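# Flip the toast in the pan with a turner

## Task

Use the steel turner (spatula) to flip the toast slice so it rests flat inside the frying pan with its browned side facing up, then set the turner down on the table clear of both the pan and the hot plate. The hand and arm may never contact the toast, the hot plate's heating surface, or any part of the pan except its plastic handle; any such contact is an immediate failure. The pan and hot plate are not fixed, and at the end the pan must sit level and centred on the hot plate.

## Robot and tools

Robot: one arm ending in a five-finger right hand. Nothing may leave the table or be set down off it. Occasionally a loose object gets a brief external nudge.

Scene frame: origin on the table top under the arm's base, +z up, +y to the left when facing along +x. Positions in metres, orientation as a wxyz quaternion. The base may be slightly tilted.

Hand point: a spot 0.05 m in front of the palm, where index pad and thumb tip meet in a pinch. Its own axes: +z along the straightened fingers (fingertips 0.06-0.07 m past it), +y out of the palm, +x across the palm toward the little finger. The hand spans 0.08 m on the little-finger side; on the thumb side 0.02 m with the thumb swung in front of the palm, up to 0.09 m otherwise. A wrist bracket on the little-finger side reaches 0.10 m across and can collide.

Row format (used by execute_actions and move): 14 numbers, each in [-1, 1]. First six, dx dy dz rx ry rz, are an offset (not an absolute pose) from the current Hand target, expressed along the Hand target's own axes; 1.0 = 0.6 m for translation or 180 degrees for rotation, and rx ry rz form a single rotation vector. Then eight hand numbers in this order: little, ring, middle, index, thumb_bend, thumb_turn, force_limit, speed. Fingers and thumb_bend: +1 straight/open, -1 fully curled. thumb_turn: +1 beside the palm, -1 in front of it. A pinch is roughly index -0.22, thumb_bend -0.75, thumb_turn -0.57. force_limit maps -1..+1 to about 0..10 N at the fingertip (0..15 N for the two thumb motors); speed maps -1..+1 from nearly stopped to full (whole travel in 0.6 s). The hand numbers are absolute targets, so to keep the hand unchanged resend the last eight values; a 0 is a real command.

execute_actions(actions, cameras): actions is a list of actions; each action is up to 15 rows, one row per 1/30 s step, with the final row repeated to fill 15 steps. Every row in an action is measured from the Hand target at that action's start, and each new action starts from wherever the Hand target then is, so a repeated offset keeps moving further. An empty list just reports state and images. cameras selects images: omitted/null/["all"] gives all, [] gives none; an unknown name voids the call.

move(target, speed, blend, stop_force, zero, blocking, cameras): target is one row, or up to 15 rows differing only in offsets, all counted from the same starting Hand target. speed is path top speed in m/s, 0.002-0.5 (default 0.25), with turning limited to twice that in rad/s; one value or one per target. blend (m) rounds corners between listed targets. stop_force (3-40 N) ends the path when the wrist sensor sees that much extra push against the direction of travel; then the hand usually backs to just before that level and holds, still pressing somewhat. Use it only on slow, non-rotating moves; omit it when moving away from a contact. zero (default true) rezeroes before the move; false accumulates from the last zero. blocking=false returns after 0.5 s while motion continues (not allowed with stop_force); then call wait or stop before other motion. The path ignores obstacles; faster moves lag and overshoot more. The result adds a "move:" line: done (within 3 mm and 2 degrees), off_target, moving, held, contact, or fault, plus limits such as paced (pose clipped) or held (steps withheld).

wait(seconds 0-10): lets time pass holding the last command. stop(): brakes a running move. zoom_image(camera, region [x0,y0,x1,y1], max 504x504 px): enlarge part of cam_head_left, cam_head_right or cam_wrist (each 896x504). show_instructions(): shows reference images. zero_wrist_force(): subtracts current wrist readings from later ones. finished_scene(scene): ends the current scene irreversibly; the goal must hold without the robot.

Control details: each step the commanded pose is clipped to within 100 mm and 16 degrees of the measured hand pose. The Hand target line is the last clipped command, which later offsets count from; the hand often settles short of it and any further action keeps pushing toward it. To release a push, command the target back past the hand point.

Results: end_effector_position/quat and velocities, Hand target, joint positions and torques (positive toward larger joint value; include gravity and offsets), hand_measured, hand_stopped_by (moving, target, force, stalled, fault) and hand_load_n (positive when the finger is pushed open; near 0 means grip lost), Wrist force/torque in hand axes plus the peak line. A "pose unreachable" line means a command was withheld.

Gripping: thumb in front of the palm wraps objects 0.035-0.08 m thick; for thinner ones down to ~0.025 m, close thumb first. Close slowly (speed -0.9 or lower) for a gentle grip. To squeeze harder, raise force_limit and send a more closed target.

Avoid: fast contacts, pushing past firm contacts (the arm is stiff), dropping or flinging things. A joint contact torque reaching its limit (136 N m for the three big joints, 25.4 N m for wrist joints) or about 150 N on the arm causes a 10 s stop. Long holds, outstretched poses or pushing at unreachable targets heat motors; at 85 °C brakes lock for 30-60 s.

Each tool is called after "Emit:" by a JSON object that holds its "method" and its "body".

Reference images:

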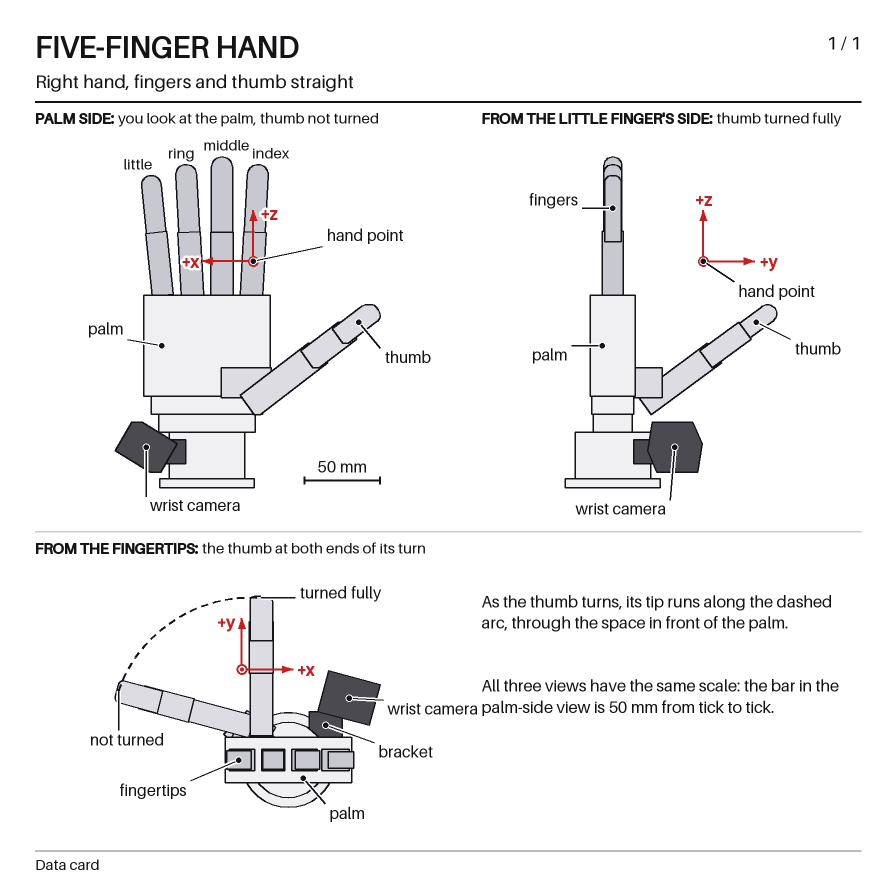

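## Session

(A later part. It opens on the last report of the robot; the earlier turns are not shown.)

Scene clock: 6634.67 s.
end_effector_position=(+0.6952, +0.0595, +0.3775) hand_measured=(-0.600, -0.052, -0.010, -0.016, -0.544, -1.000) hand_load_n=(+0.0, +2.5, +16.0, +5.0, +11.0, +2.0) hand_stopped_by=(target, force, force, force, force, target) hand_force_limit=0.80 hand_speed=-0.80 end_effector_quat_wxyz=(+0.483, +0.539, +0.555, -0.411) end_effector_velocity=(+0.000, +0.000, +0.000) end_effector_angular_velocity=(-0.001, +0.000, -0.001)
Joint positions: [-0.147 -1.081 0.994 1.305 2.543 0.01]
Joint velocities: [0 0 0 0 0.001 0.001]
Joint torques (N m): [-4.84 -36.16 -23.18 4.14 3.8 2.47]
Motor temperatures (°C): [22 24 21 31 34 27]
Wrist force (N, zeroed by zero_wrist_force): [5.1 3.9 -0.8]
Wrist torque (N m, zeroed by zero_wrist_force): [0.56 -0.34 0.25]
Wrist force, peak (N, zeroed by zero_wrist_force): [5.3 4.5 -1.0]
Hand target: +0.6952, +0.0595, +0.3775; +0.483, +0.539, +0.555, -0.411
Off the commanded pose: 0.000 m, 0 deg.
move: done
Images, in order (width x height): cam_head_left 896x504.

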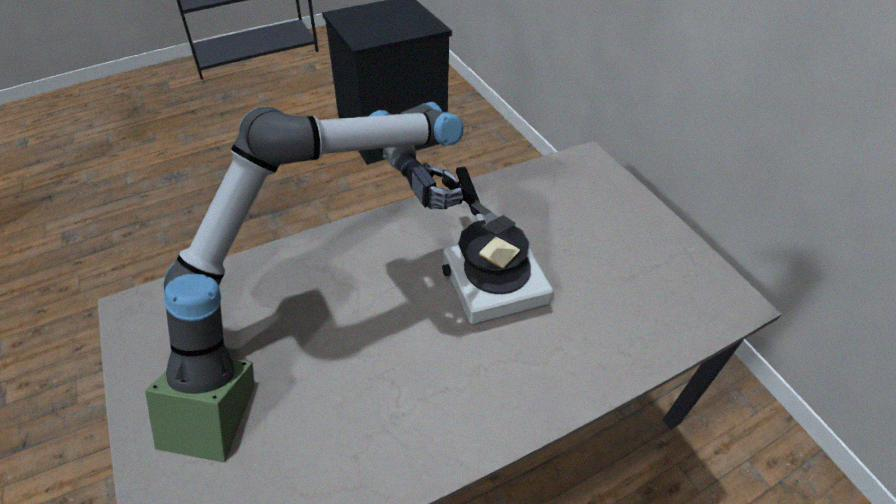

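Emit:
{"method": "move", "body": {"target": [[0.0137,0.0156,-0.0649,0,0,0,-0.6,-0.6,-0.6,-0.6,-1,-1,0.8,-0.8],[0.0961,0.0105,-0.0488,0,0,0,-0.6,-0.6,-0.6,-0.6,-1,-1,0.8,-0.8]], "speed": [0.06,0.04], "cameras": ["cam_head_left"]}}

Emit:
{"method": "zoom_image", "body": {"camera": "cam_head_left", "region": [440, 200, 540, 290]}}

Scene clock: 6640.73 s.
end_effector_position=(+0.7015, +0.1002, +0.3269) hand_measured=(-0.600, -0.052, -0.010, -0.016, -0.544, -1.000) hand_load_n=(+0.0, +2.0, +16.0, +5.0, +11.0, +2.5) hand_stopped_by=(target, force, force, force, force, target) hand_force_limit=0.80 hand_speed=-0.80 end_effector_quat_wxyz=(+0.483, +0.539, +0.555, -0.411) end_effector_velocity=(+0.000, +0.000, +0.002) end_effector_angular_velocity=(+0.000, +0.000, -0.001)
Joint positions: [-0.039 -0.976 0.939 1.413 2.572 0.199]
Joint velocities: [-0.002 -0.002 -0.002 0.002 -0.001 -0.003]
Joint torques (N m): [-16.89 -65.51 -23.48 3.68 3.05 -1.94]
Motor temperatures (°C): [22 24 21 31 34 27]
Wrist force (N, zeroed by zero_wrist_force): [5.6 3.6 -0.8]
Wrist torque (N m, zeroed by zero_wrist_force): [0.46 -0.39 0.26]
Wrist force, peak (N, zeroed by zero_wrist_force): [6.0 3.7 -0.5]
Hand target: +0.7015, +0.1002, +0.3272; +0.483, +0.539, +0.555, -0.411
Off the commanded pose: 0.000 m, 0 deg.
move: done
Images, in order (width x height): cam_head_left 896x504.

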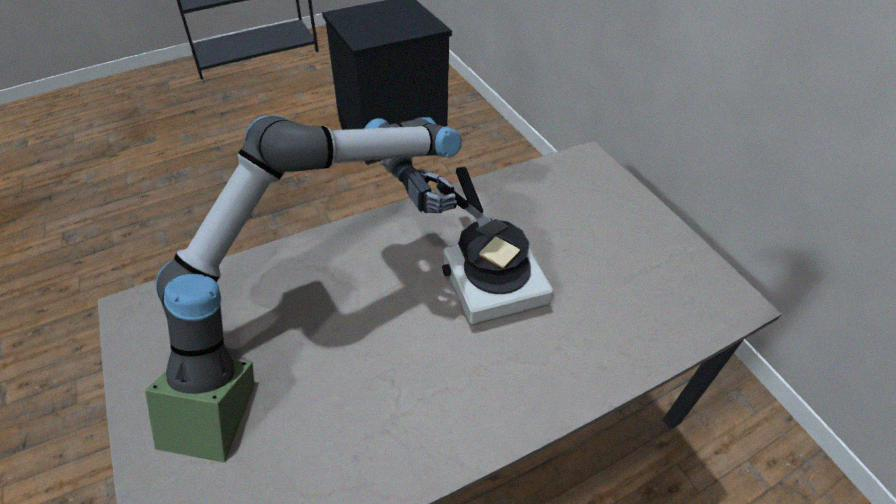

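Scaled by 5.040.

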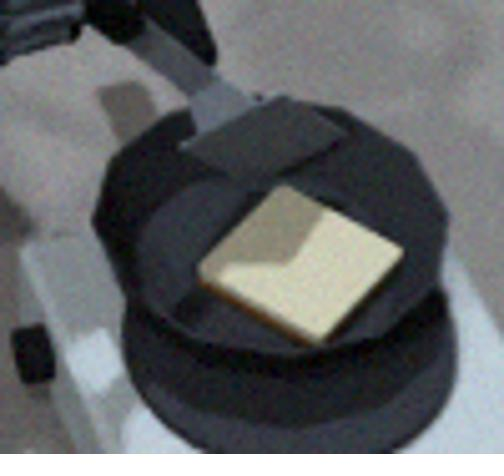

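Emit:
{"method": "move", "body": {"target": [-0.0147,-0.0273,0.0663,0,0,0,-0.6,-0.6,-0.6,-0.6,-1,-1,0.8,-0.8], "speed": 0.02, "stop_force": 4, "cameras": ["cam_head_left"]}}

Emit:
{"method": "zoom_image", "body": {"camera": "cam_head_left", "region": [440, 200, 540, 290]}}

Scene clock: 6646.40 s.
end_effector_position=(+0.6886, +0.0583, +0.3270) hand_measured=(-0.600, -0.052, -0.010, -0.016, -0.546, -1.000) hand_load_n=(+0.0, +1.5, +14.5, +7.0, +9.5, +3.5) hand_stopped_by=(target, force, force, force, force, target) hand_force_limit=0.80 hand_speed=-0.80 end_effector_quat_wxyz=(+0.483, +0.539, +0.555, -0.411) end_effector_velocity=(+0.000, +0.000, +0.000) end_effector_angular_velocity=(+0.000, +0.000, +0.001)
Joint positions: [-0.11 -1.046 1.074 1.243 2.555 0.073]
Joint velocities: [0 0 0 0 0 -0.001]
Joint torques (N m): [-5.19 -35.72 -22.64 4.49 3.7 2.32]
Motor temperatures (°C): [22 24 21 31 34 27]
Wrist force (N, zeroed by zero_wrist_force): [5.1 4.5 -1.3]
Wrist torque (N m, zeroed by zero_wrist_force): [0.55 -0.32 0.27]
Wrist force, peak (N, zeroed by zero_wrist_force): [5.4 4.6 -1.1]
Hand target: +0.6886, +0.0583, +0.3270; +0.483, +0.539, +0.555, -0.411
Off the commanded pose: 0.000 m, 0 deg.
move: done
Images, in order (width x height): cam_head_left 896x504.

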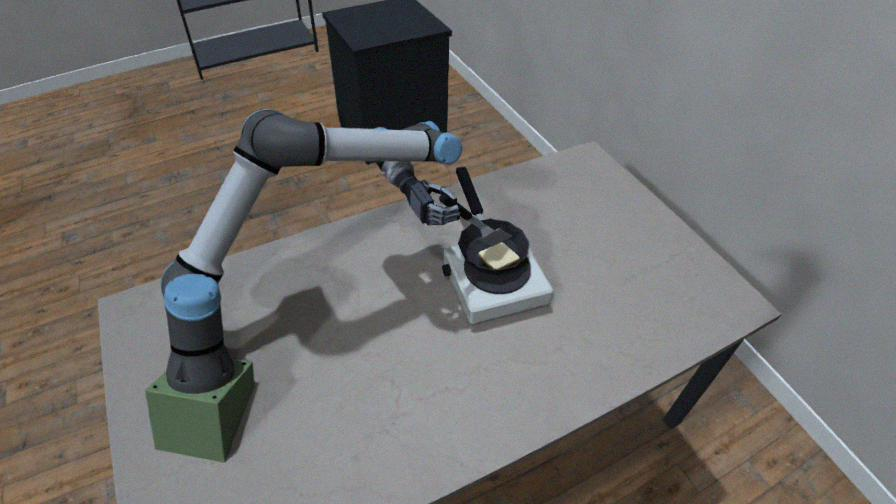

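Scaled by 5.040.

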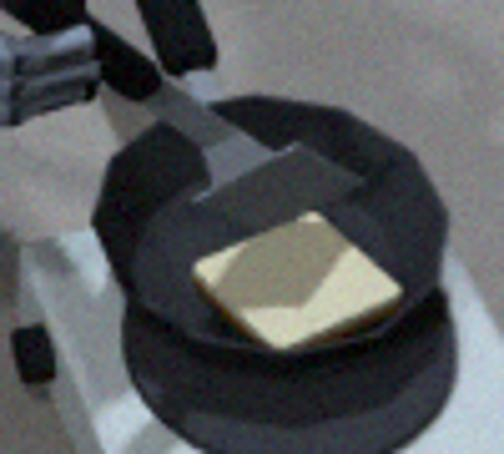

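Emit:
{"method": "move", "body": {"target": [-0.0103,-0.0191,0.0464,0,0,0,-0.6,-0.6,-0.6,-0.6,-1,-1,0.8,-0.8], "speed": 0.02, "stop_force": 4, "cameras": ["cam_head_left"]}}

Emit:
{"method": "zoom_image", "body": {"camera": "cam_head_left", "region": [440, 200, 540, 290]}}

Scene clock: 6651.43 s.
end_effector_position=(+0.6795, +0.0289, +0.3268) hand_measured=(-0.600, -0.052, -0.010, -0.016, -0.546, -1.000) hand_load_n=(+0.0, +2.5, +15.5, +5.5, +11.0, +3.0) hand_stopped_by=(target, force, force, force, force, target) hand_force_limit=0.80 hand_speed=-0.80 end_effector_quat_wxyz=(+0.483, +0.539, +0.555, -0.411) end_effector_velocity=(+0.000, +0.000, +0.000) end_effector_angular_velocity=(+0.000, +0.002, -0.001)
Joint positions: [-0.162 -1.089 1.158 1.13 2.537 -0.015]
Joint velocities: [0 0 0 0.002 0 0]
Joint torques (N m): [-6.02 -34.14 -22.39 4.18 3.82 2.47]
Motor temperatures (°C): [22 24 21 31 34 27]
Wrist force (N, zeroed by zero_wrist_force): [4.9 3.8 -1.0]
Wrist torque (N m, zeroed by zero_wrist_force): [0.53 -0.29 0.25]
Wrist force, peak (N, zeroed by zero_wrist_force): [5.4 4.5 -1.3]
Hand target: +0.6795, +0.0289, +0.3268; +0.483, +0.539, +0.555, -0.411
Off the commanded pose: 0.000 m, 0 deg.
move: done
Images, in order (width x height): cam_head_left 896x504.

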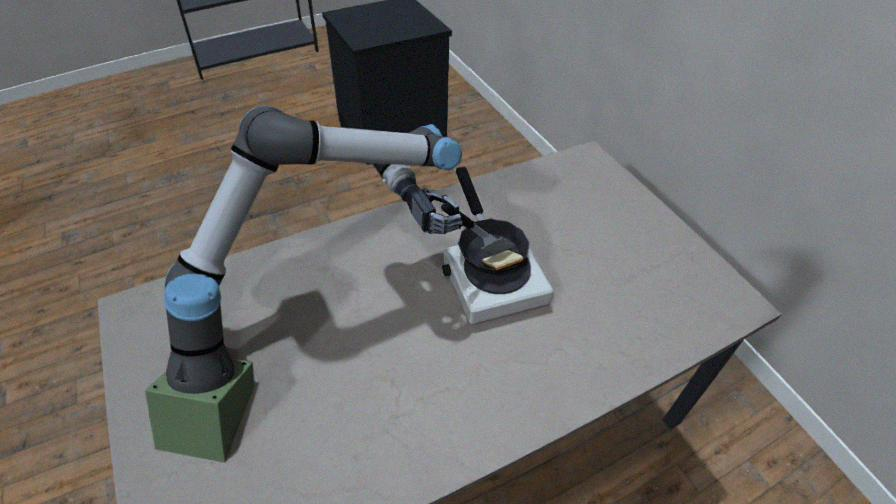

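Scaled by 5.040.

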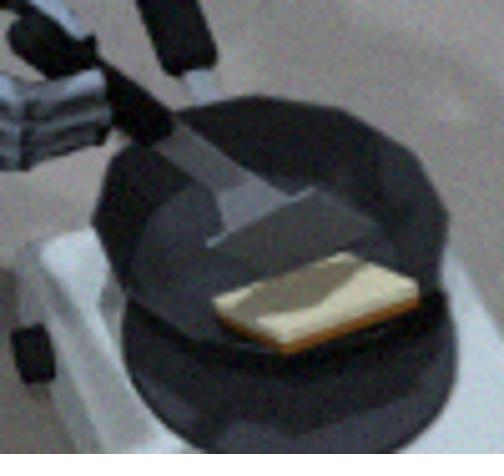

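Emit:
{"method": "move", "body": {"target": [0.003,0.0056,-0.0586,0,0,0,-0.6,-0.6,-0.6,-0.6,-1,-1,0.8,-0.8], "speed": 0.007, "cameras": ["cam_head_left"]}}

Emit:
{"method": "zoom_image", "body": {"camera": "cam_head_left", "region": [465, 225, 535, 285]}}

Emit:
{"method": "move", "body": {"target": [[-0.025,-0.02,-0.02,0,0,0,-0.6,-0.6,-0.6,-0.6,-1,-1,0.8,-0.8],[-0.1852,-0.0502,-0.0357,0,0,0,-0.6,-0.6,-0.6,-0.6,-1,-1,0.8,-0.8]], "speed": [0.02,0.1], "cameras": ["cam_head_right"]}}

Emit:
{"method": "zoom_image", "body": {"camera": "cam_head_right", "region": [470, 225, 540, 285]}}

Scene clock: 6668.67 s.
end_effector_position=(+0.6796, +0.0639, +0.3322) hand_measured=(-0.600, -0.052, -0.010, -0.016, -0.546, -1.000) hand_load_n=(+0.0, +3.0, +15.5, +5.0, +11.0, +2.5) hand_stopped_by=(target, force, force, force, force, target) hand_force_limit=0.80 hand_speed=-0.80 end_effector_quat_wxyz=(+0.483, +0.539, +0.555, -0.411) end_effector_velocity=(+0.000, +0.000, +0.000) end_effector_angular_velocity=(+0.001, +0.003, +0.000)
Joint positions: [-0.101 -1.07 1.101 1.251 2.557 0.087]
Joint velocities: [0 0 0 0.001 -0.001 -0.001]
Joint torques (N m): [-13.17 -38.38 -17.76 2.25 3.52 0.68]
Motor temperatures (°C): [22 24 21 31 34 27]
Wrist force (N, zeroed by zero_wrist_force): [5.3 4.1 -0.8]
Wrist torque (N m, zeroed by zero_wrist_force): [0.56 -0.40 0.22]
Wrist force, peak (N, zeroed by zero_wrist_force): [5.4 4.1 -0.9]
Hand target: +0.6796, +0.0639, +0.3321; +0.483, +0.539, +0.555, -0.411
Off the commanded pose: 0.000 m, 0 deg.
move: done
Images, in order (width x height): cam_head_left 896x504.

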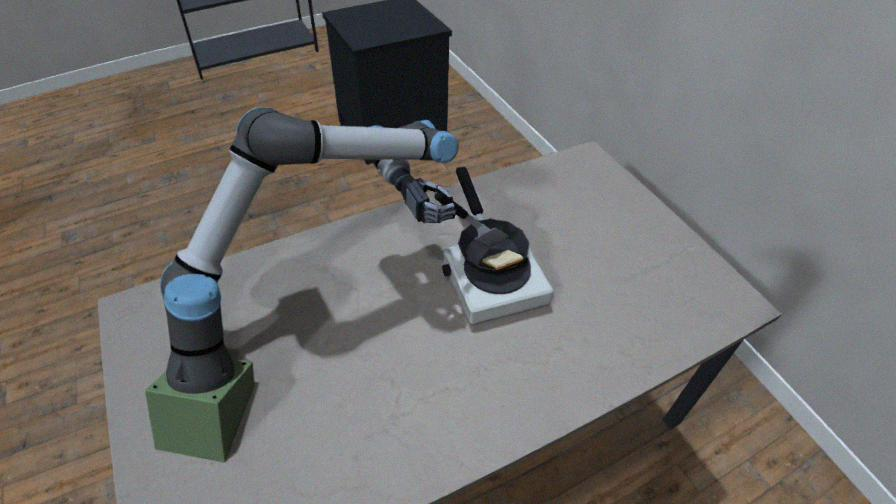

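Scaled by 7.200.

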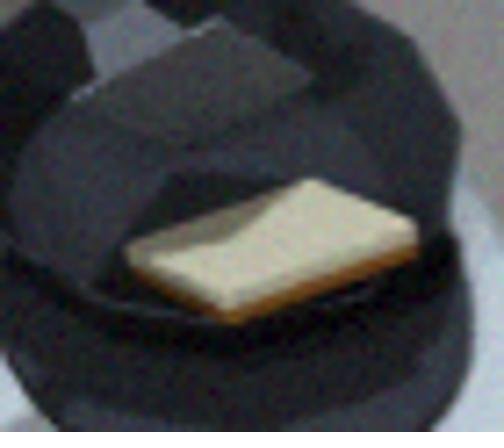

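Scene clock: 6671.20 s.
end_effector_position=(+0.6422, +0.0600, +0.4431) hand_measured=(-0.600, -0.052, -0.010, -0.016, -0.546, -1.000) hand_load_n=(+0.0, +3.0, +15.5, +5.0, +11.0, +2.5) hand_stopped_by=(target, force, force, force, force, target) hand_force_limit=0.80 hand_speed=-0.80 end_effector_quat_wxyz=(+0.483, +0.539, +0.555, -0.411) end_effector_velocity=(+0.000, +0.000, -0.001) end_effector_angular_velocity=(+0.000, +0.000, -0.001)
Joint positions: [-0.199 -1.273 1.137 1.285 2.523 -0.074]
Joint velocities: [0 0.001 0.001 0 0 0.002]
Joint torques (N m): [-7.79 -33.16 -11.18 -0.45 3.72 1.62]
Motor temperatures (°C): [22 24 21 31 34 27]
Wrist force (N, zeroed by zero_wrist_force): [4.9 3.3 -0.9]
Wrist torque (N m, zeroed by zero_wrist_force): [0.49 -0.26 0.18]
Wrist force, peak (N, zeroed by zero_wrist_force): [6.5 3.8 -0.6]
Hand target: +0.6422, +0.0600, +0.4431; +0.483, +0.539, +0.555, -0.411
Off the commanded pose: 0.000 m, 0 deg.
move: done
Images, in order (width x height): cam_head_right 896x504.

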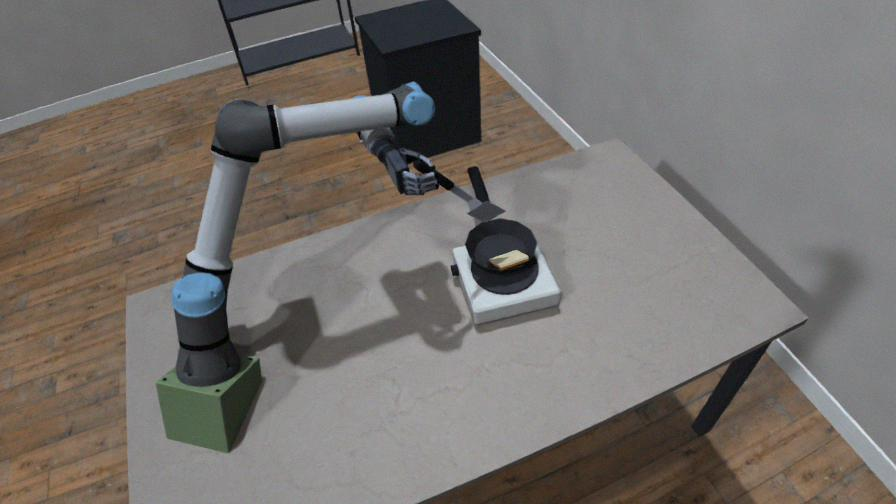

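Scaled by 7.200.

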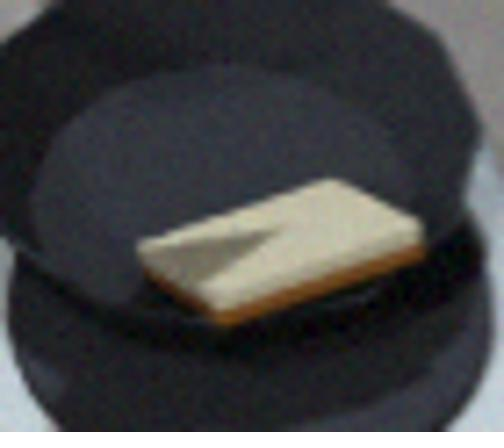

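Emit:
{"method": "move", "body": {"target": [0.1887,-0.0215,0.0105,0,0,0,-0.6,-0.6,-0.6,-0.6,-1,-1,0.8,-0.8], "speed": 0.08, "stop_force": 5, "cameras": []}}

Emit:
{"method": "move", "body": {"target": [-0.0037,-0.0828,-0.0078,0,0,0,-0.6,-0.6,-0.6,-0.6,-1,-1,0.8,-0.8], "speed": 0.02, "stop_force": 6, "cameras": ["cam_head_left"]}}

Emit:
{"method": "zoom_image", "body": {"camera": "cam_head_left", "region": [430, 200, 550, 300]}}

Scene clock: 6727.13 s.
end_effector_position=(+0.6356, +0.0755, +0.3302) hand_measured=(-0.600, -0.052, -0.010, -0.016, -0.546, -1.000) hand_load_n=(+0.0, +3.0, +15.5, +5.0, +11.0, +2.5) hand_stopped_by=(target, force, force, force, force, target) hand_force_limit=0.80 hand_speed=-0.80 end_effector_quat_wxyz=(+0.483, +0.539, +0.555, -0.411) end_effector_velocity=(+0.000, +0.001, +0.000) end_effector_angular_velocity=(+0.000, +0.003, +0.001)
Joint positions: [-0.067 -1.158 1.267 1.224 2.566 0.147]
Joint velocities: [0.001 0 0.001 0 0 -0.002]
Joint torques (N m): [-16.73 -57.66 -21.98 4.42 0.85 1.52]
Motor temperatures (°C): [22 24 21 31 34 27]
Wrist force (N, zeroed by zero_wrist_force): [5.3 3.3 -0.7]
Wrist torque (N m, zeroed by zero_wrist_force): [0.44 -0.39 0.22]
Wrist force, peak (N, zeroed by zero_wrist_force): [5.6 4.4 -0.9]
Hand target: +0.6356, +0.0755, +0.3302; +0.483, +0.539, +0.555, -0.411
Off the commanded pose: 0.000 m, 0 deg.
move: done
No camera images: "cameras" was empty.

Scene clock: 6730.67 s.
end_effector_position=(+0.5856, +0.0756, +0.3300) hand_measured=(-0.600, -0.052, -0.010, -0.016, -0.546, -1.000) hand_load_n=(+0.0, +0.0, +15.5, +5.5, +10.0, +0.5) hand_stopped_by=(target, force, force, force, force, target) hand_force_limit=0.80 hand_speed=-0.80 end_effector_quat_wxyz=(+0.483, +0.539, +0.555, -0.411) end_effector_velocity=(+0.000, +0.000, +0.000) end_effector_angular_velocity=(+0.000, +0.000, +0.001)
Joint positions: [-0.051 -1.259 1.448 1.169 2.569 0.176]
Joint velocities: [0 0 0 0 0 -0.001]
Joint torques (N m): [-15.16 -28.43 -20.65 4.74 2.41 -2.12]
Motor temperatures (°C): [22 24 21 31 34 27]
Wrist force (N, zeroed by zero_wrist_force): [4.1 4.0 -1.2]
Wrist torque (N m, zeroed by zero_wrist_force): [0.46 -0.40 0.47]
Wrist force, peak (N, zeroed by zero_wrist_force): [5.6 4.7 -0.8]
Hand target: +0.5856, +0.0756, +0.3300; +0.483, +0.539, +0.555, -0.411
Off the commanded pose: 0.000 m, 0 deg.
move: done
Images, in order (width x height): cam_head_left 896x504.

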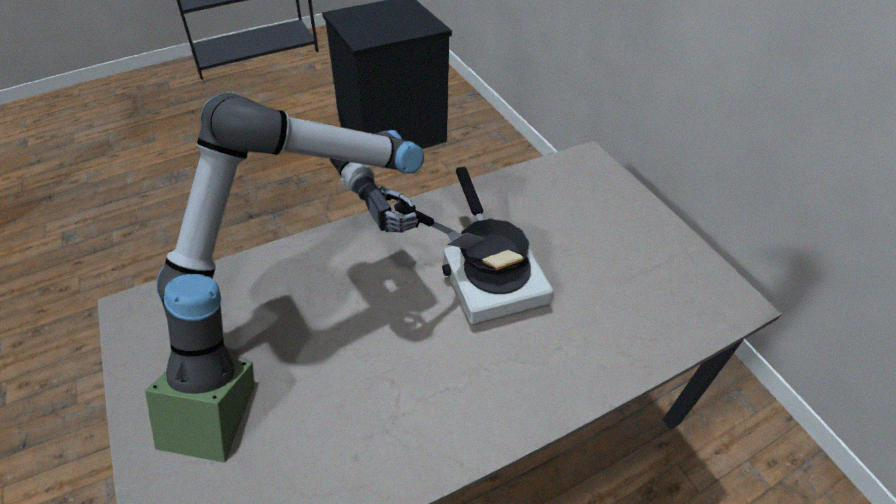

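Scaled by 4.200.

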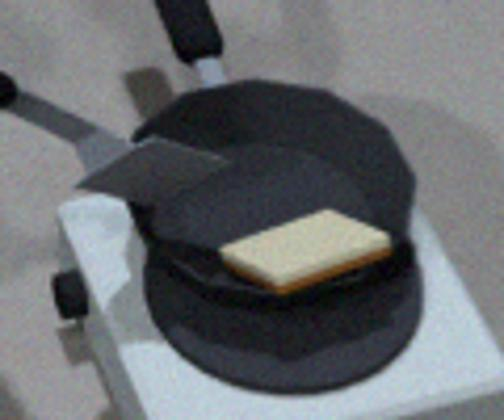

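Emit:
{"method": "move", "body": {"target": [0.0022,0.0497,0.0047,0,0,0,-0.6,-0.6,-0.6,-0.6,-1,-1,0.8,-0.8], "speed": 0.02, "cameras": []}}

Emit:
{"method": "move", "body": {"target": [-0.1852,0.05,-0.0357,0,0,0,-0.6,-0.6,-0.6,-0.6,-1,-1,0.8,-0.8], "speed": 0.1, "cameras": ["cam_head_left","cam_head_right"]}}

Emit:
{"method": "zoom_image", "body": {"camera": "cam_head_left", "region": [400, 160, 540, 290]}}

Emit:
{"method": "zoom_image", "body": {"camera": "cam_head_right", "region": [400, 160, 540, 290]}}

Scene clock: 6738.80 s.
end_effector_position=(+0.6157, +0.0755, +0.3301) hand_measured=(-0.600, -0.052, -0.010, -0.016, -0.546, -1.000) hand_load_n=(+0.0, +1.0, +15.0, +5.5, +11.0, +0.5) hand_stopped_by=(target, force, force, force, force, target) hand_force_limit=0.80 hand_speed=-0.80 end_effector_quat_wxyz=(+0.483, +0.539, +0.555, -0.411) end_effector_velocity=(-0.001, -0.001, +0.000) end_effector_angular_velocity=(-0.002, +0.004, -0.001)
Joint positions: [-0.061 -1.199 1.341 1.2 2.567 0.158]
Joint velocities: [0 -0.002 0.005 0 0.001 -0.001]
Joint torques (N m): [-10.11 -55.4 -9.8 1.91 0.97 0.1]
Motor temperatures (°C): [22 24 21 31 34 27]
Wrist force (N, zeroed by zero_wrist_force): [5.7 4.2 -0.8]
Wrist torque (N m, zeroed by zero_wrist_force): [0.56 -0.41 0.29]
Wrist force, peak (N, zeroed by zero_wrist_force): [5.6 4.5 -0.7]
Hand target: +0.6156, +0.0755, +0.3301; +0.483, +0.539, +0.555, -0.411
Off the commanded pose: 0.000 m, 0 deg.
move: done
No camera images: "cameras" was empty.

Scene clock: 6740.40 s.
end_effector_position=(+0.6379, +0.0766, +0.4451) hand_measured=(-0.600, -0.052, -0.010, -0.016, -0.546, -1.000) hand_load_n=(+0.0, +1.0, +15.0, +5.5, +11.5, +0.5) hand_stopped_by=(target, force, force, force, force, target) hand_force_limit=0.80 hand_speed=-0.80 end_effector_quat_wxyz=(+0.483, +0.539, +0.555, -0.411) end_effector_velocity=(+0.000, +0.000, +0.000) end_effector_angular_velocity=(+0.000, +0.000, +0.000)
Joint positions: [-0.165 -1.271 1.128 1.338 2.536 -0.019]
Joint velocities: [0 0.001 -0.001 0.001 0 0.001]
Joint torques (N m): [-4.76 -28.89 -22.38 0.1 3.64 1.58]
Motor temperatures (°C): [22 24 21 31 34 27]
Wrist force (N, zeroed by zero_wrist_force): [5.0 3.5 -1.2]
Wrist torque (N m, zeroed by zero_wrist_force): [0.54 -0.29 0.20]
Wrist force, peak (N, zeroed by zero_wrist_force): [6.7 4.1 -0.8]
Hand target: +0.6379, +0.0766, +0.4451; +0.483, +0.539, +0.555, -0.411
Off the commanded pose: 0.000 m, 0 deg.
move: done
Images, in order (width x height): cam_head_left 896x504, cam_head_right 896x504.

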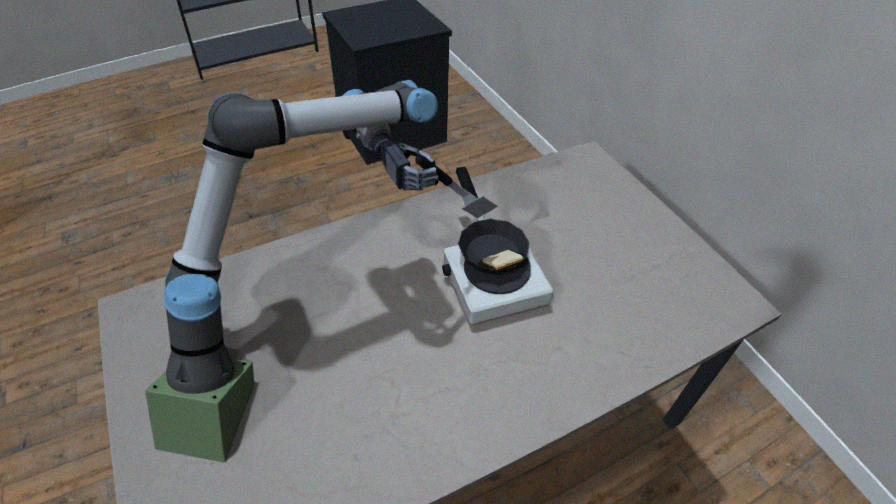

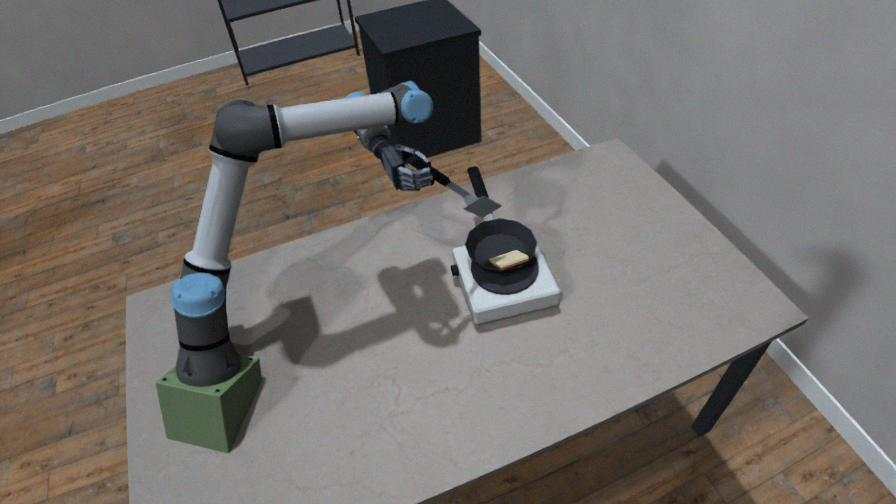

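Scaled by 3.600.

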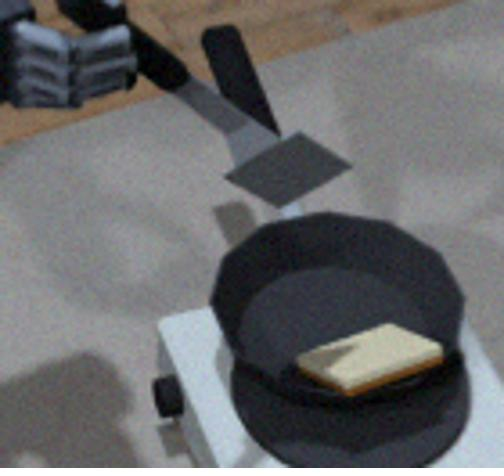

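Scaled by 3.600.

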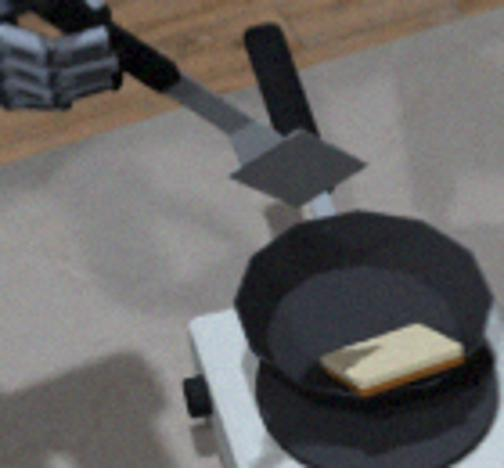

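Emit:
{"method": "move", "body": {"target": [[-0.1821,0.0824,0.3063,-0.0086,0.068,-0.0836,-0.6,-0.6,-0.6,-0.6,-1,-1,0.8,-0.8],[-0.0291,0.1794,0.5005,-0.0171,0.1359,-0.1671,-0.6,-0.6,-0.6,-0.6,-1,-1,0.8,-0.8]], "speed": [0.14,0.12], "blend": 0.03, "cameras": []}}

Emit:
{"method": "move", "body": {"target": [0.1118,-0.011,0.2418,-0.0923,0.1364,0.0252,-0.6,-0.6,-0.6,-0.6,-1,-1,0.8,-0.8], "speed": 0.1, "cameras": []}}

Emit:
{"method": "move", "body": {"target": [0.0964,-0.0935,-0.0693,-0.0178,-0.047,0.1693,-0.6,-0.6,-0.6,-0.6,-1,-1,0.8,-0.8], "speed": 0.08, "cameras": ["cam_head_left","cam_head_right"]}}

Emit:
{"method": "zoom_image", "body": {"camera": "cam_head_left", "region": [465, 225, 535, 295]}}

Emit:
{"method": "zoom_image", "body": {"camera": "cam_head_right", "region": [465, 225, 535, 295]}}

Scene clock: 6764.13 s.
end_effector_position=(+0.7719, -0.2110, +0.4103) hand_measured=(-0.600, -0.052, -0.010, -0.016, -0.546, -1.000) hand_load_n=(+0.0, +1.5, +15.5, +4.5, +12.5, +0.0) hand_stopped_by=(target, force, force, force, force, target) hand_force_limit=0.80 hand_speed=-0.80 end_effector_quat_wxyz=(+0.248, +0.439, +0.774, -0.385) end_effector_velocity=(+0.001, +0.000, +0.000) end_effector_angular_velocity=(-0.002, -0.003, +0.002)
Joint positions: [-0.766 -0.733 0.245 1.509 1.859 -1.098]
Joint velocities: [0 -0.001 0.004 -0.007 0 0]
Joint torques (N m): [-16.17 -56.46 -11.27 -0.91 1.65 0.37]
Motor temperatures (°C): [22 24 21 31 34 27]
Wrist force (N, zeroed by zero_wrist_force): [4.2 5.9 0.2]
Wrist torque (N m, zeroed by zero_wrist_force): [0.68 -0.39 0.35]
Wrist force, peak (N, zeroed by zero_wrist_force): [4.3 6.2 1.4]
Hand target: +0.7720, -0.2109, +0.4103; +0.248, +0.438, +0.774, -0.384
Off the commanded pose: 0.000 m, 0 deg.
move: done
No camera images: "cameras" was empty.

Scene clock: 6767.17 s.
end_effector_position=(+0.7401, -0.2983, +0.2801) hand_measured=(-0.600, -0.052, -0.010, -0.016, -0.546, -1.000) hand_load_n=(+0.0, +2.5, +17.0, +3.0, +14.0, -1.0) hand_stopped_by=(target, force, force, force, force, target) hand_force_limit=0.80 hand_speed=-0.80 end_effector_quat_wxyz=(+0.153, +0.500, +0.838, -0.158) end_effector_velocity=(+0.000, -0.001, +0.000) end_effector_angular_velocity=(-0.001, -0.001, +0.001)
Joint positions: [-0.967 -0.643 0.5 1.43 1.333 -1.2]
Joint velocities: [-0.001 0 -0.001 -0.001 0 0]
Joint torques (N m): [-20.95 -58.38 -20.19 0.08 0.16 2.32]
Motor temperatures (°C): [22 24 21 31 34 27]
Wrist force (N, zeroed by zero_wrist_force): [3.0 4.9 1.4]
Wrist torque (N m, zeroed by zero_wrist_force): [0.63 -0.44 0.31]
Wrist force, peak (N, zeroed by zero_wrist_force): [4.3 6.1 -0.4]
Hand target: +0.7402, -0.2982, +0.2801; +0.154, +0.500, +0.838, -0.158
Off the commanded pose: 0.000 m, 0 deg.
move: done
No camera images: "cameras" was empty.

Scene clock: 6771.03 s.
end_effector_position=(+0.6603, -0.2605, +0.2999) hand_measured=(-0.600, -0.052, -0.010, -0.016, -0.546, -1.000) hand_load_n=(+0.0, +2.5, +17.0, +3.0, +13.5, -1.0) hand_stopped_by=(target, force, force, force, force, target) hand_force_limit=0.80 hand_speed=-0.80 end_effector_quat_wxyz=(+0.264, +0.685, +0.668, -0.125) end_effector_velocity=(+0.000, +0.000, +0.001) end_effector_angular_velocity=(+0.000, -0.002, +0.001)
Joint positions: [-0.959 -1.067 1.203 0.997 1.381 -0.627]
Joint velocities: [-0.001 -0.001 -0.001 0 -0.001 0]
Joint torques (N m): [-23.81 -21.87 -21.13 3.37 -0.79 -0.96]
Motor temperatures (°C): [22 24 21 31 34 27]
Wrist force (N, zeroed by zero_wrist_force): [3.3 4.3 0.9]
Wrist torque (N m, zeroed by zero_wrist_force): [0.66 -0.51 0.20]
Wrist force, peak (N, zeroed by zero_wrist_force): [3.4 5.3 1.5]
Hand target: +0.6603, -0.2606, +0.2999; +0.264, +0.685, +0.668, -0.125
Off the commanded pose: 0.000 m, 0 deg.
move: done
Images, in order (width x height): cam_head_left 896x504, cam_head_right 896x504.

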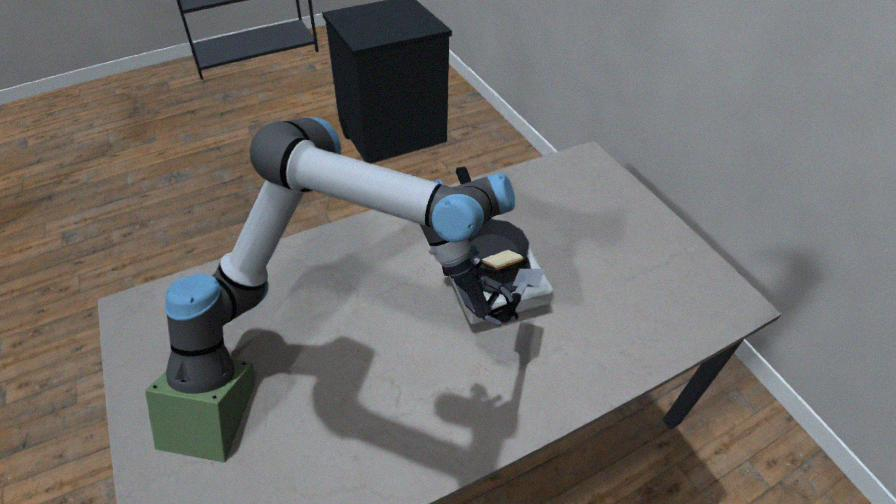

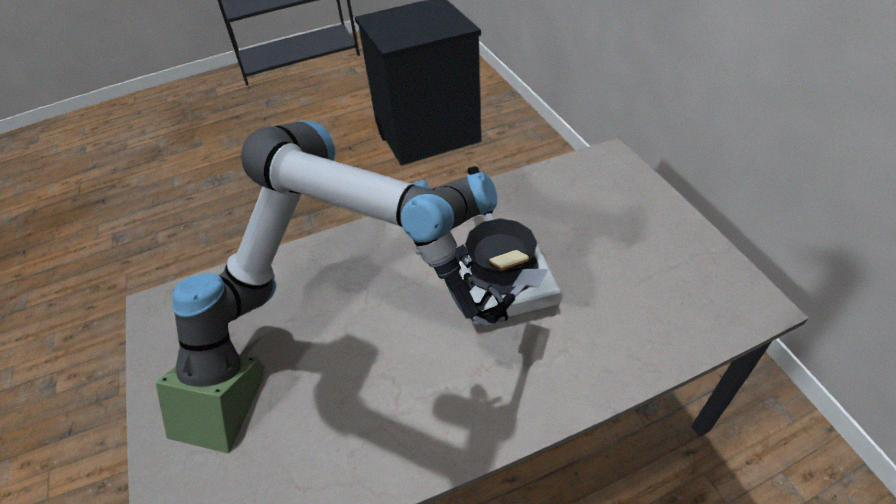

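Scaled by 7.200.

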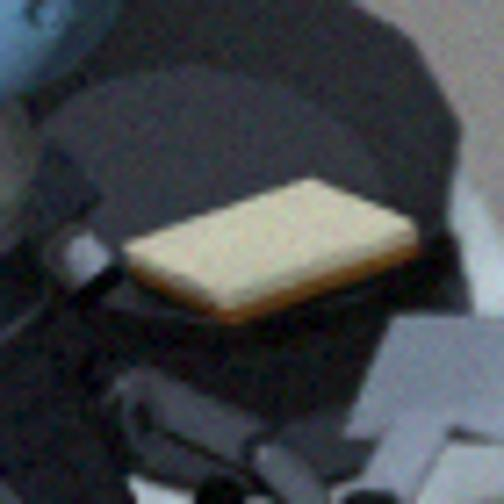

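Scaled by 7.200.

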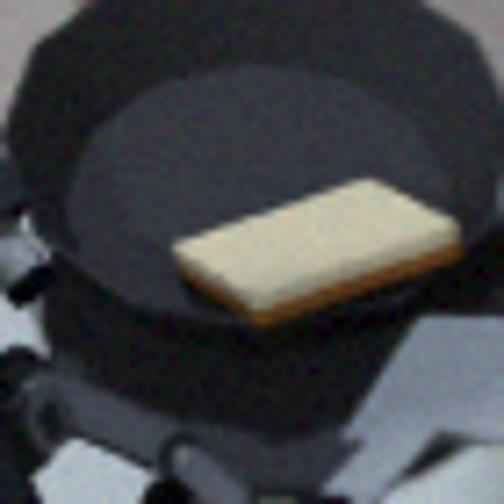

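Emit:
{"method": "move", "body": {"target": [0.0387,-0.0167,-0.0002,0,0,0,-0.6,-0.6,-0.6,-0.6,-1,-1,0.8,-0.8], "speed": 0.03, "stop_force": 3, "cameras": ["cam_head_left","cam_head_right"]}}

Emit:
{"method": "zoom_image", "body": {"camera": "cam_head_left", "region": [475, 235, 535, 275]}}

Emit:
{"method": "zoom_image", "body": {"camera": "cam_head_right", "region": [475, 235, 535, 275]}}

Scene clock: 6794.43 s.
end_effector_position=(+0.6522, -0.2412, +0.2859) hand_measured=(-0.600, -0.052, -0.010, -0.016, -0.546, -1.000) hand_load_n=(+0.0, +2.5, +17.0, +3.0, +14.0, -1.0) hand_stopped_by=(target, force, force, force, force, target) hand_force_limit=0.80 hand_speed=-0.80 end_effector_quat_wxyz=(+0.264, +0.685, +0.668, -0.125) end_effector_velocity=(+0.000, +0.000, +0.000) end_effector_angular_velocity=(+0.000, +0.000, +0.000)
Joint positions: [-0.933 -1.107 1.28 0.956 1.392 -0.603]
Joint velocities: [0 0.001 0 0 0 0]
Joint torques (N m): [-26.99 -20.75 -24.09 3.23 -0.69 -2]
Motor temperatures (°C): [22 24 21 31 34 27]
Wrist force (N, zeroed by zero_wrist_force): [3.5 3.6 1.1]
Wrist torque (N m, zeroed by zero_wrist_force): [0.56 -0.55 0.20]
Wrist force, peak (N, zeroed by zero_wrist_force): [3.7 4.4 1.0]
Hand target: +0.6522, -0.2412, +0.2859; +0.264, +0.685, +0.668, -0.125
Off the commanded pose: 0.000 m, 0 deg.
move: done
Images, in order (width x height): cam_head_left 896x504, cam_head_right 896x504.

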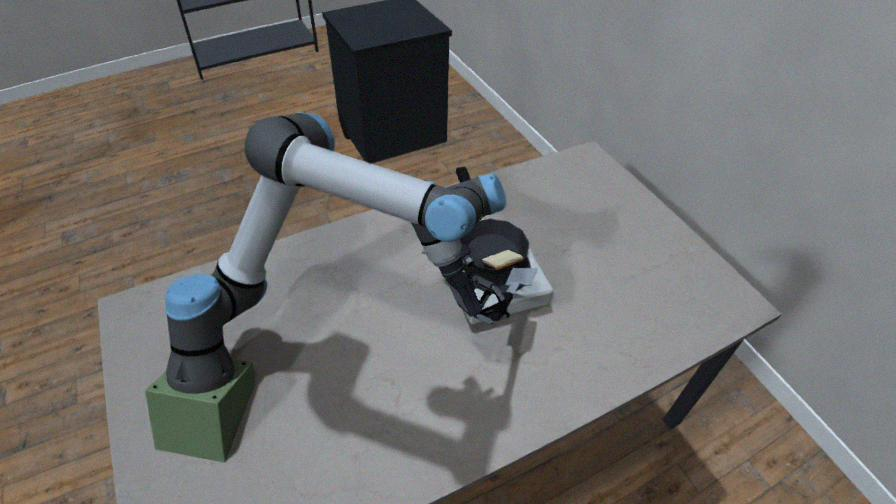

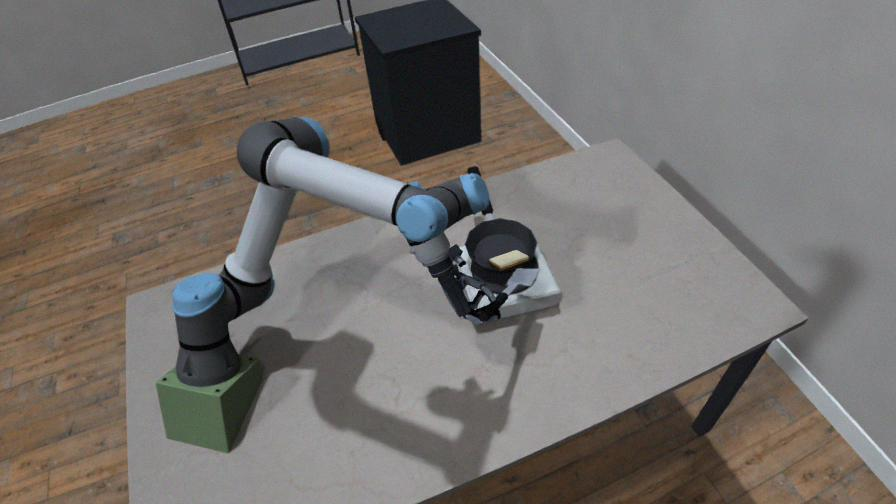

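Scaled by 8.400.

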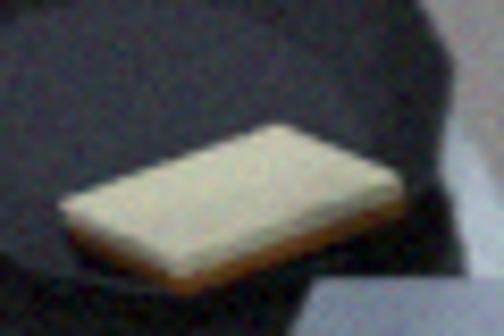

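Scaled by 8.400.

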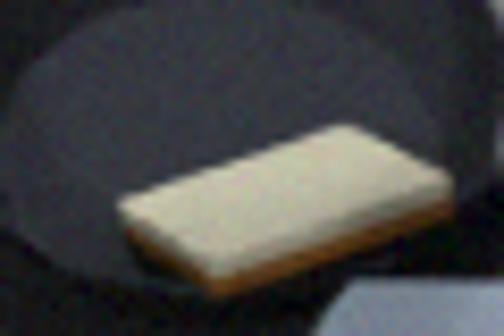

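Emit:
{"method": "move", "body": {"target": [0.0183,0.0005,-0.0114,0,0,0,-0.6,-0.6,-0.6,-0.6,-1,-1,0.8,-0.8], "speed": 0.02, "cameras": []}}

Emit:
{"method": "move", "body": {"target": [0.0087,-0.0032,0.0138,0,0,0,-0.6,-0.6,-0.6,-0.6,-1,-1,0.8,-0.8], "speed": 0.003, "stop_force": 3, "cameras": ["cam_head_left","cam_head_right"]}}

Emit:
{"method": "zoom_image", "body": {"camera": "cam_head_right", "region": [475, 235, 535, 275]}}

Scene clock: 6803.77 s.
end_effector_position=(+0.6521, -0.2280, +0.2859) hand_measured=(-0.600, -0.052, -0.010, -0.016, -0.546, -1.000) hand_load_n=(+0.0, +2.0, +17.0, +3.0, +14.0, -1.0) hand_stopped_by=(target, force, force, force, force, target) hand_force_limit=0.80 hand_speed=-0.80 end_effector_quat_wxyz=(+0.264, +0.685, +0.668, -0.125) end_effector_velocity=(+0.000, -0.001, +0.000) end_effector_angular_velocity=(+0.000, +0.000, +0.000)
Joint positions: [-0.916 -1.126 1.294 0.958 1.399 -0.587]
Joint velocities: [-0.002 0.001 0 -0.001 0 -0.002]
Joint torques (N m): [-25.49 -25.86 -22.92 2.78 1.27 0.22]
Motor temperatures (°C): [22 24 21 31 34 27]
Wrist force (N, zeroed by zero_wrist_force): [3.2 3.7 1.3]
Wrist torque (N m, zeroed by zero_wrist_force): [0.57 -0.52 0.20]
Wrist force, peak (N, zeroed by zero_wrist_force): [3.5 3.6 1.5]
Hand target: +0.6521, -0.2282, +0.2858; +0.264, +0.685, +0.668, -0.125
Off the commanded pose: 0.000 m, 0 deg.
move: done
No camera images: "cameras" was empty.

Scene clock: 6807.67 s.
end_effector_position=(+0.6522, -0.2282, +0.2758) hand_measured=(-0.600, -0.052, -0.010, -0.016, -0.546, -1.000) hand_load_n=(+0.0, +2.5, +17.0, +3.0, +14.0, -1.0) hand_stopped_by=(target, force, force, force, force, target) hand_force_limit=0.80 hand_speed=-0.80 end_effector_quat_wxyz=(+0.264, +0.685, +0.668, -0.125) end_effector_velocity=(+0.000, +0.000, +0.000) end_effector_angular_velocity=(+0.000, +0.000, +0.000)
Joint positions: [-0.907 -1.121 1.309 0.936 1.403 -0.579]
Joint velocities: [0 0 0 0 0 0]
Joint torques (N m): [-17.24 -22.88 -19.78 1.62 1.63 1.42]
Motor temperatures (°C): [22 24 21 31 34 27]
Wrist force (N, zeroed by zero_wrist_force): [3.4 3.7 1.3]
Wrist torque (N m, zeroed by zero_wrist_force): [0.55 -0.54 0.21]
Wrist force, peak (N, zeroed by zero_wrist_force): [3.6 3.8 1.2]
Hand target: +0.6522, -0.2282, +0.2759; +0.264, +0.685, +0.668, -0.125
Off the commanded pose: 0.000 m, 0 deg.
move: done
Images, in order (width x height): cam_head_left 896x504, cam_head_right 896x504.

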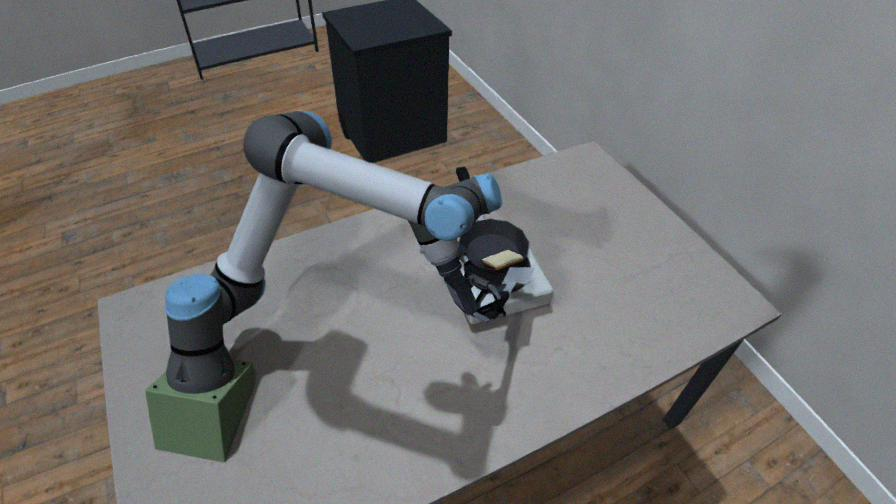

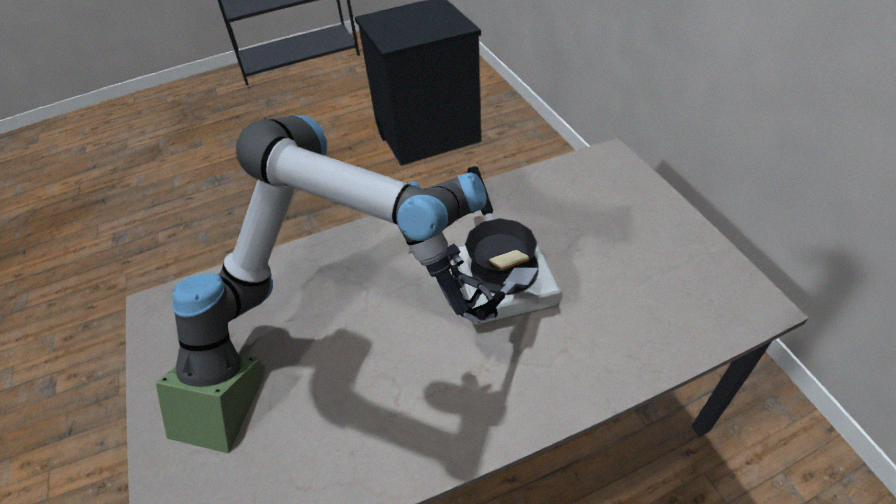

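Scaled by 8.400.

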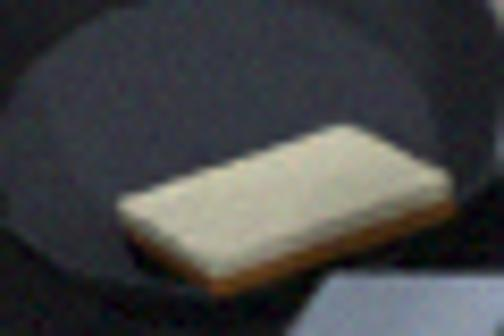

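Emit:
{"method": "move", "body": {"target": [0.0169,0.0005,-0.0106,0,0,0,-0.6,-0.6,-0.6,-0.6,-1,-1,0.8,-0.8], "speed": 0.004, "stop_force": 3, "cameras": ["cam_head_right"]}}

Emit:
{"method": "zoom_image", "body": {"camera": "cam_head_right", "region": [475, 235, 535, 275]}}

Scene clock: 6815.70 s.
end_effector_position=(+0.6521, -0.2162, +0.2759) hand_measured=(-0.600, -0.052, -0.010, -0.016, -0.546, -1.000) hand_load_n=(+0.0, +2.5, +17.0, +3.0, +14.0, -1.0) hand_stopped_by=(target, force, force, force, force, target) hand_force_limit=0.80 hand_speed=-0.80 end_effector_quat_wxyz=(+0.264, +0.685, +0.668, -0.125) end_effector_velocity=(+0.000, +0.000, +0.000) end_effector_angular_velocity=(+0.002, +0.001, -0.001)
Joint positions: [-0.891 -1.137 1.321 0.939 1.41 -0.564]
Joint velocities: [0 0 -0.001 0.003 0 0.001]
Joint torques (N m): [-20.95 -33.79 -18.55 2.86 1.17 0.53]
Motor temperatures (°C): [22 24 21 31 34 27]
Wrist force (N, zeroed by zero_wrist_force): [3.3 3.8 1.0]
Wrist torque (N m, zeroed by zero_wrist_force): [0.58 -0.50 0.21]
Wrist force, peak (N, zeroed by zero_wrist_force): [3.5 4.0 1.2]
Hand target: +0.6521, -0.2163, +0.2759; +0.264, +0.685, +0.668, -0.125
Off the commanded pose: 0.000 m, 0 deg.
move: done
Images, in order (width x height): cam_head_right 896x504.

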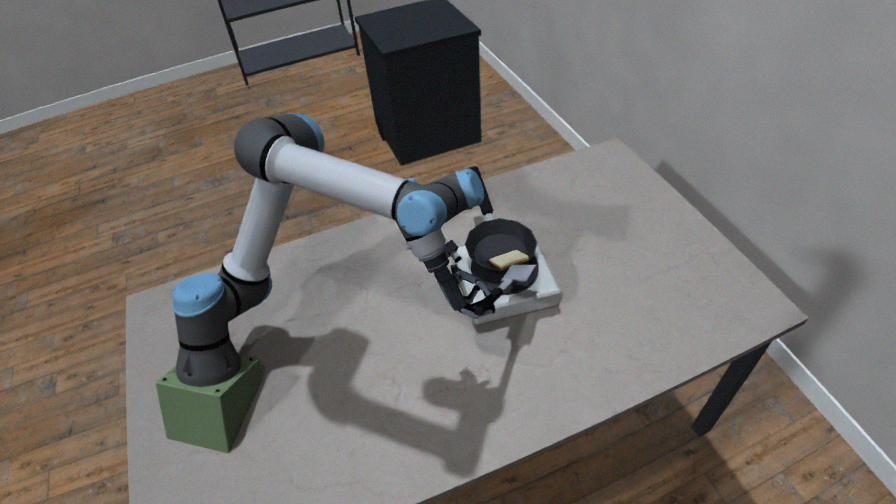

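Scaled by 8.400.

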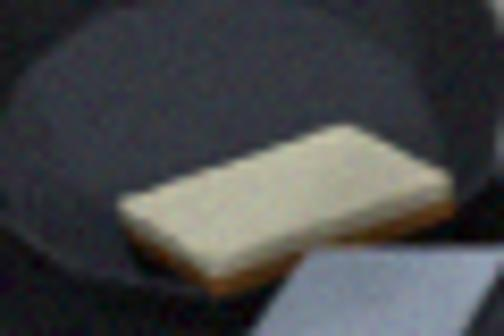

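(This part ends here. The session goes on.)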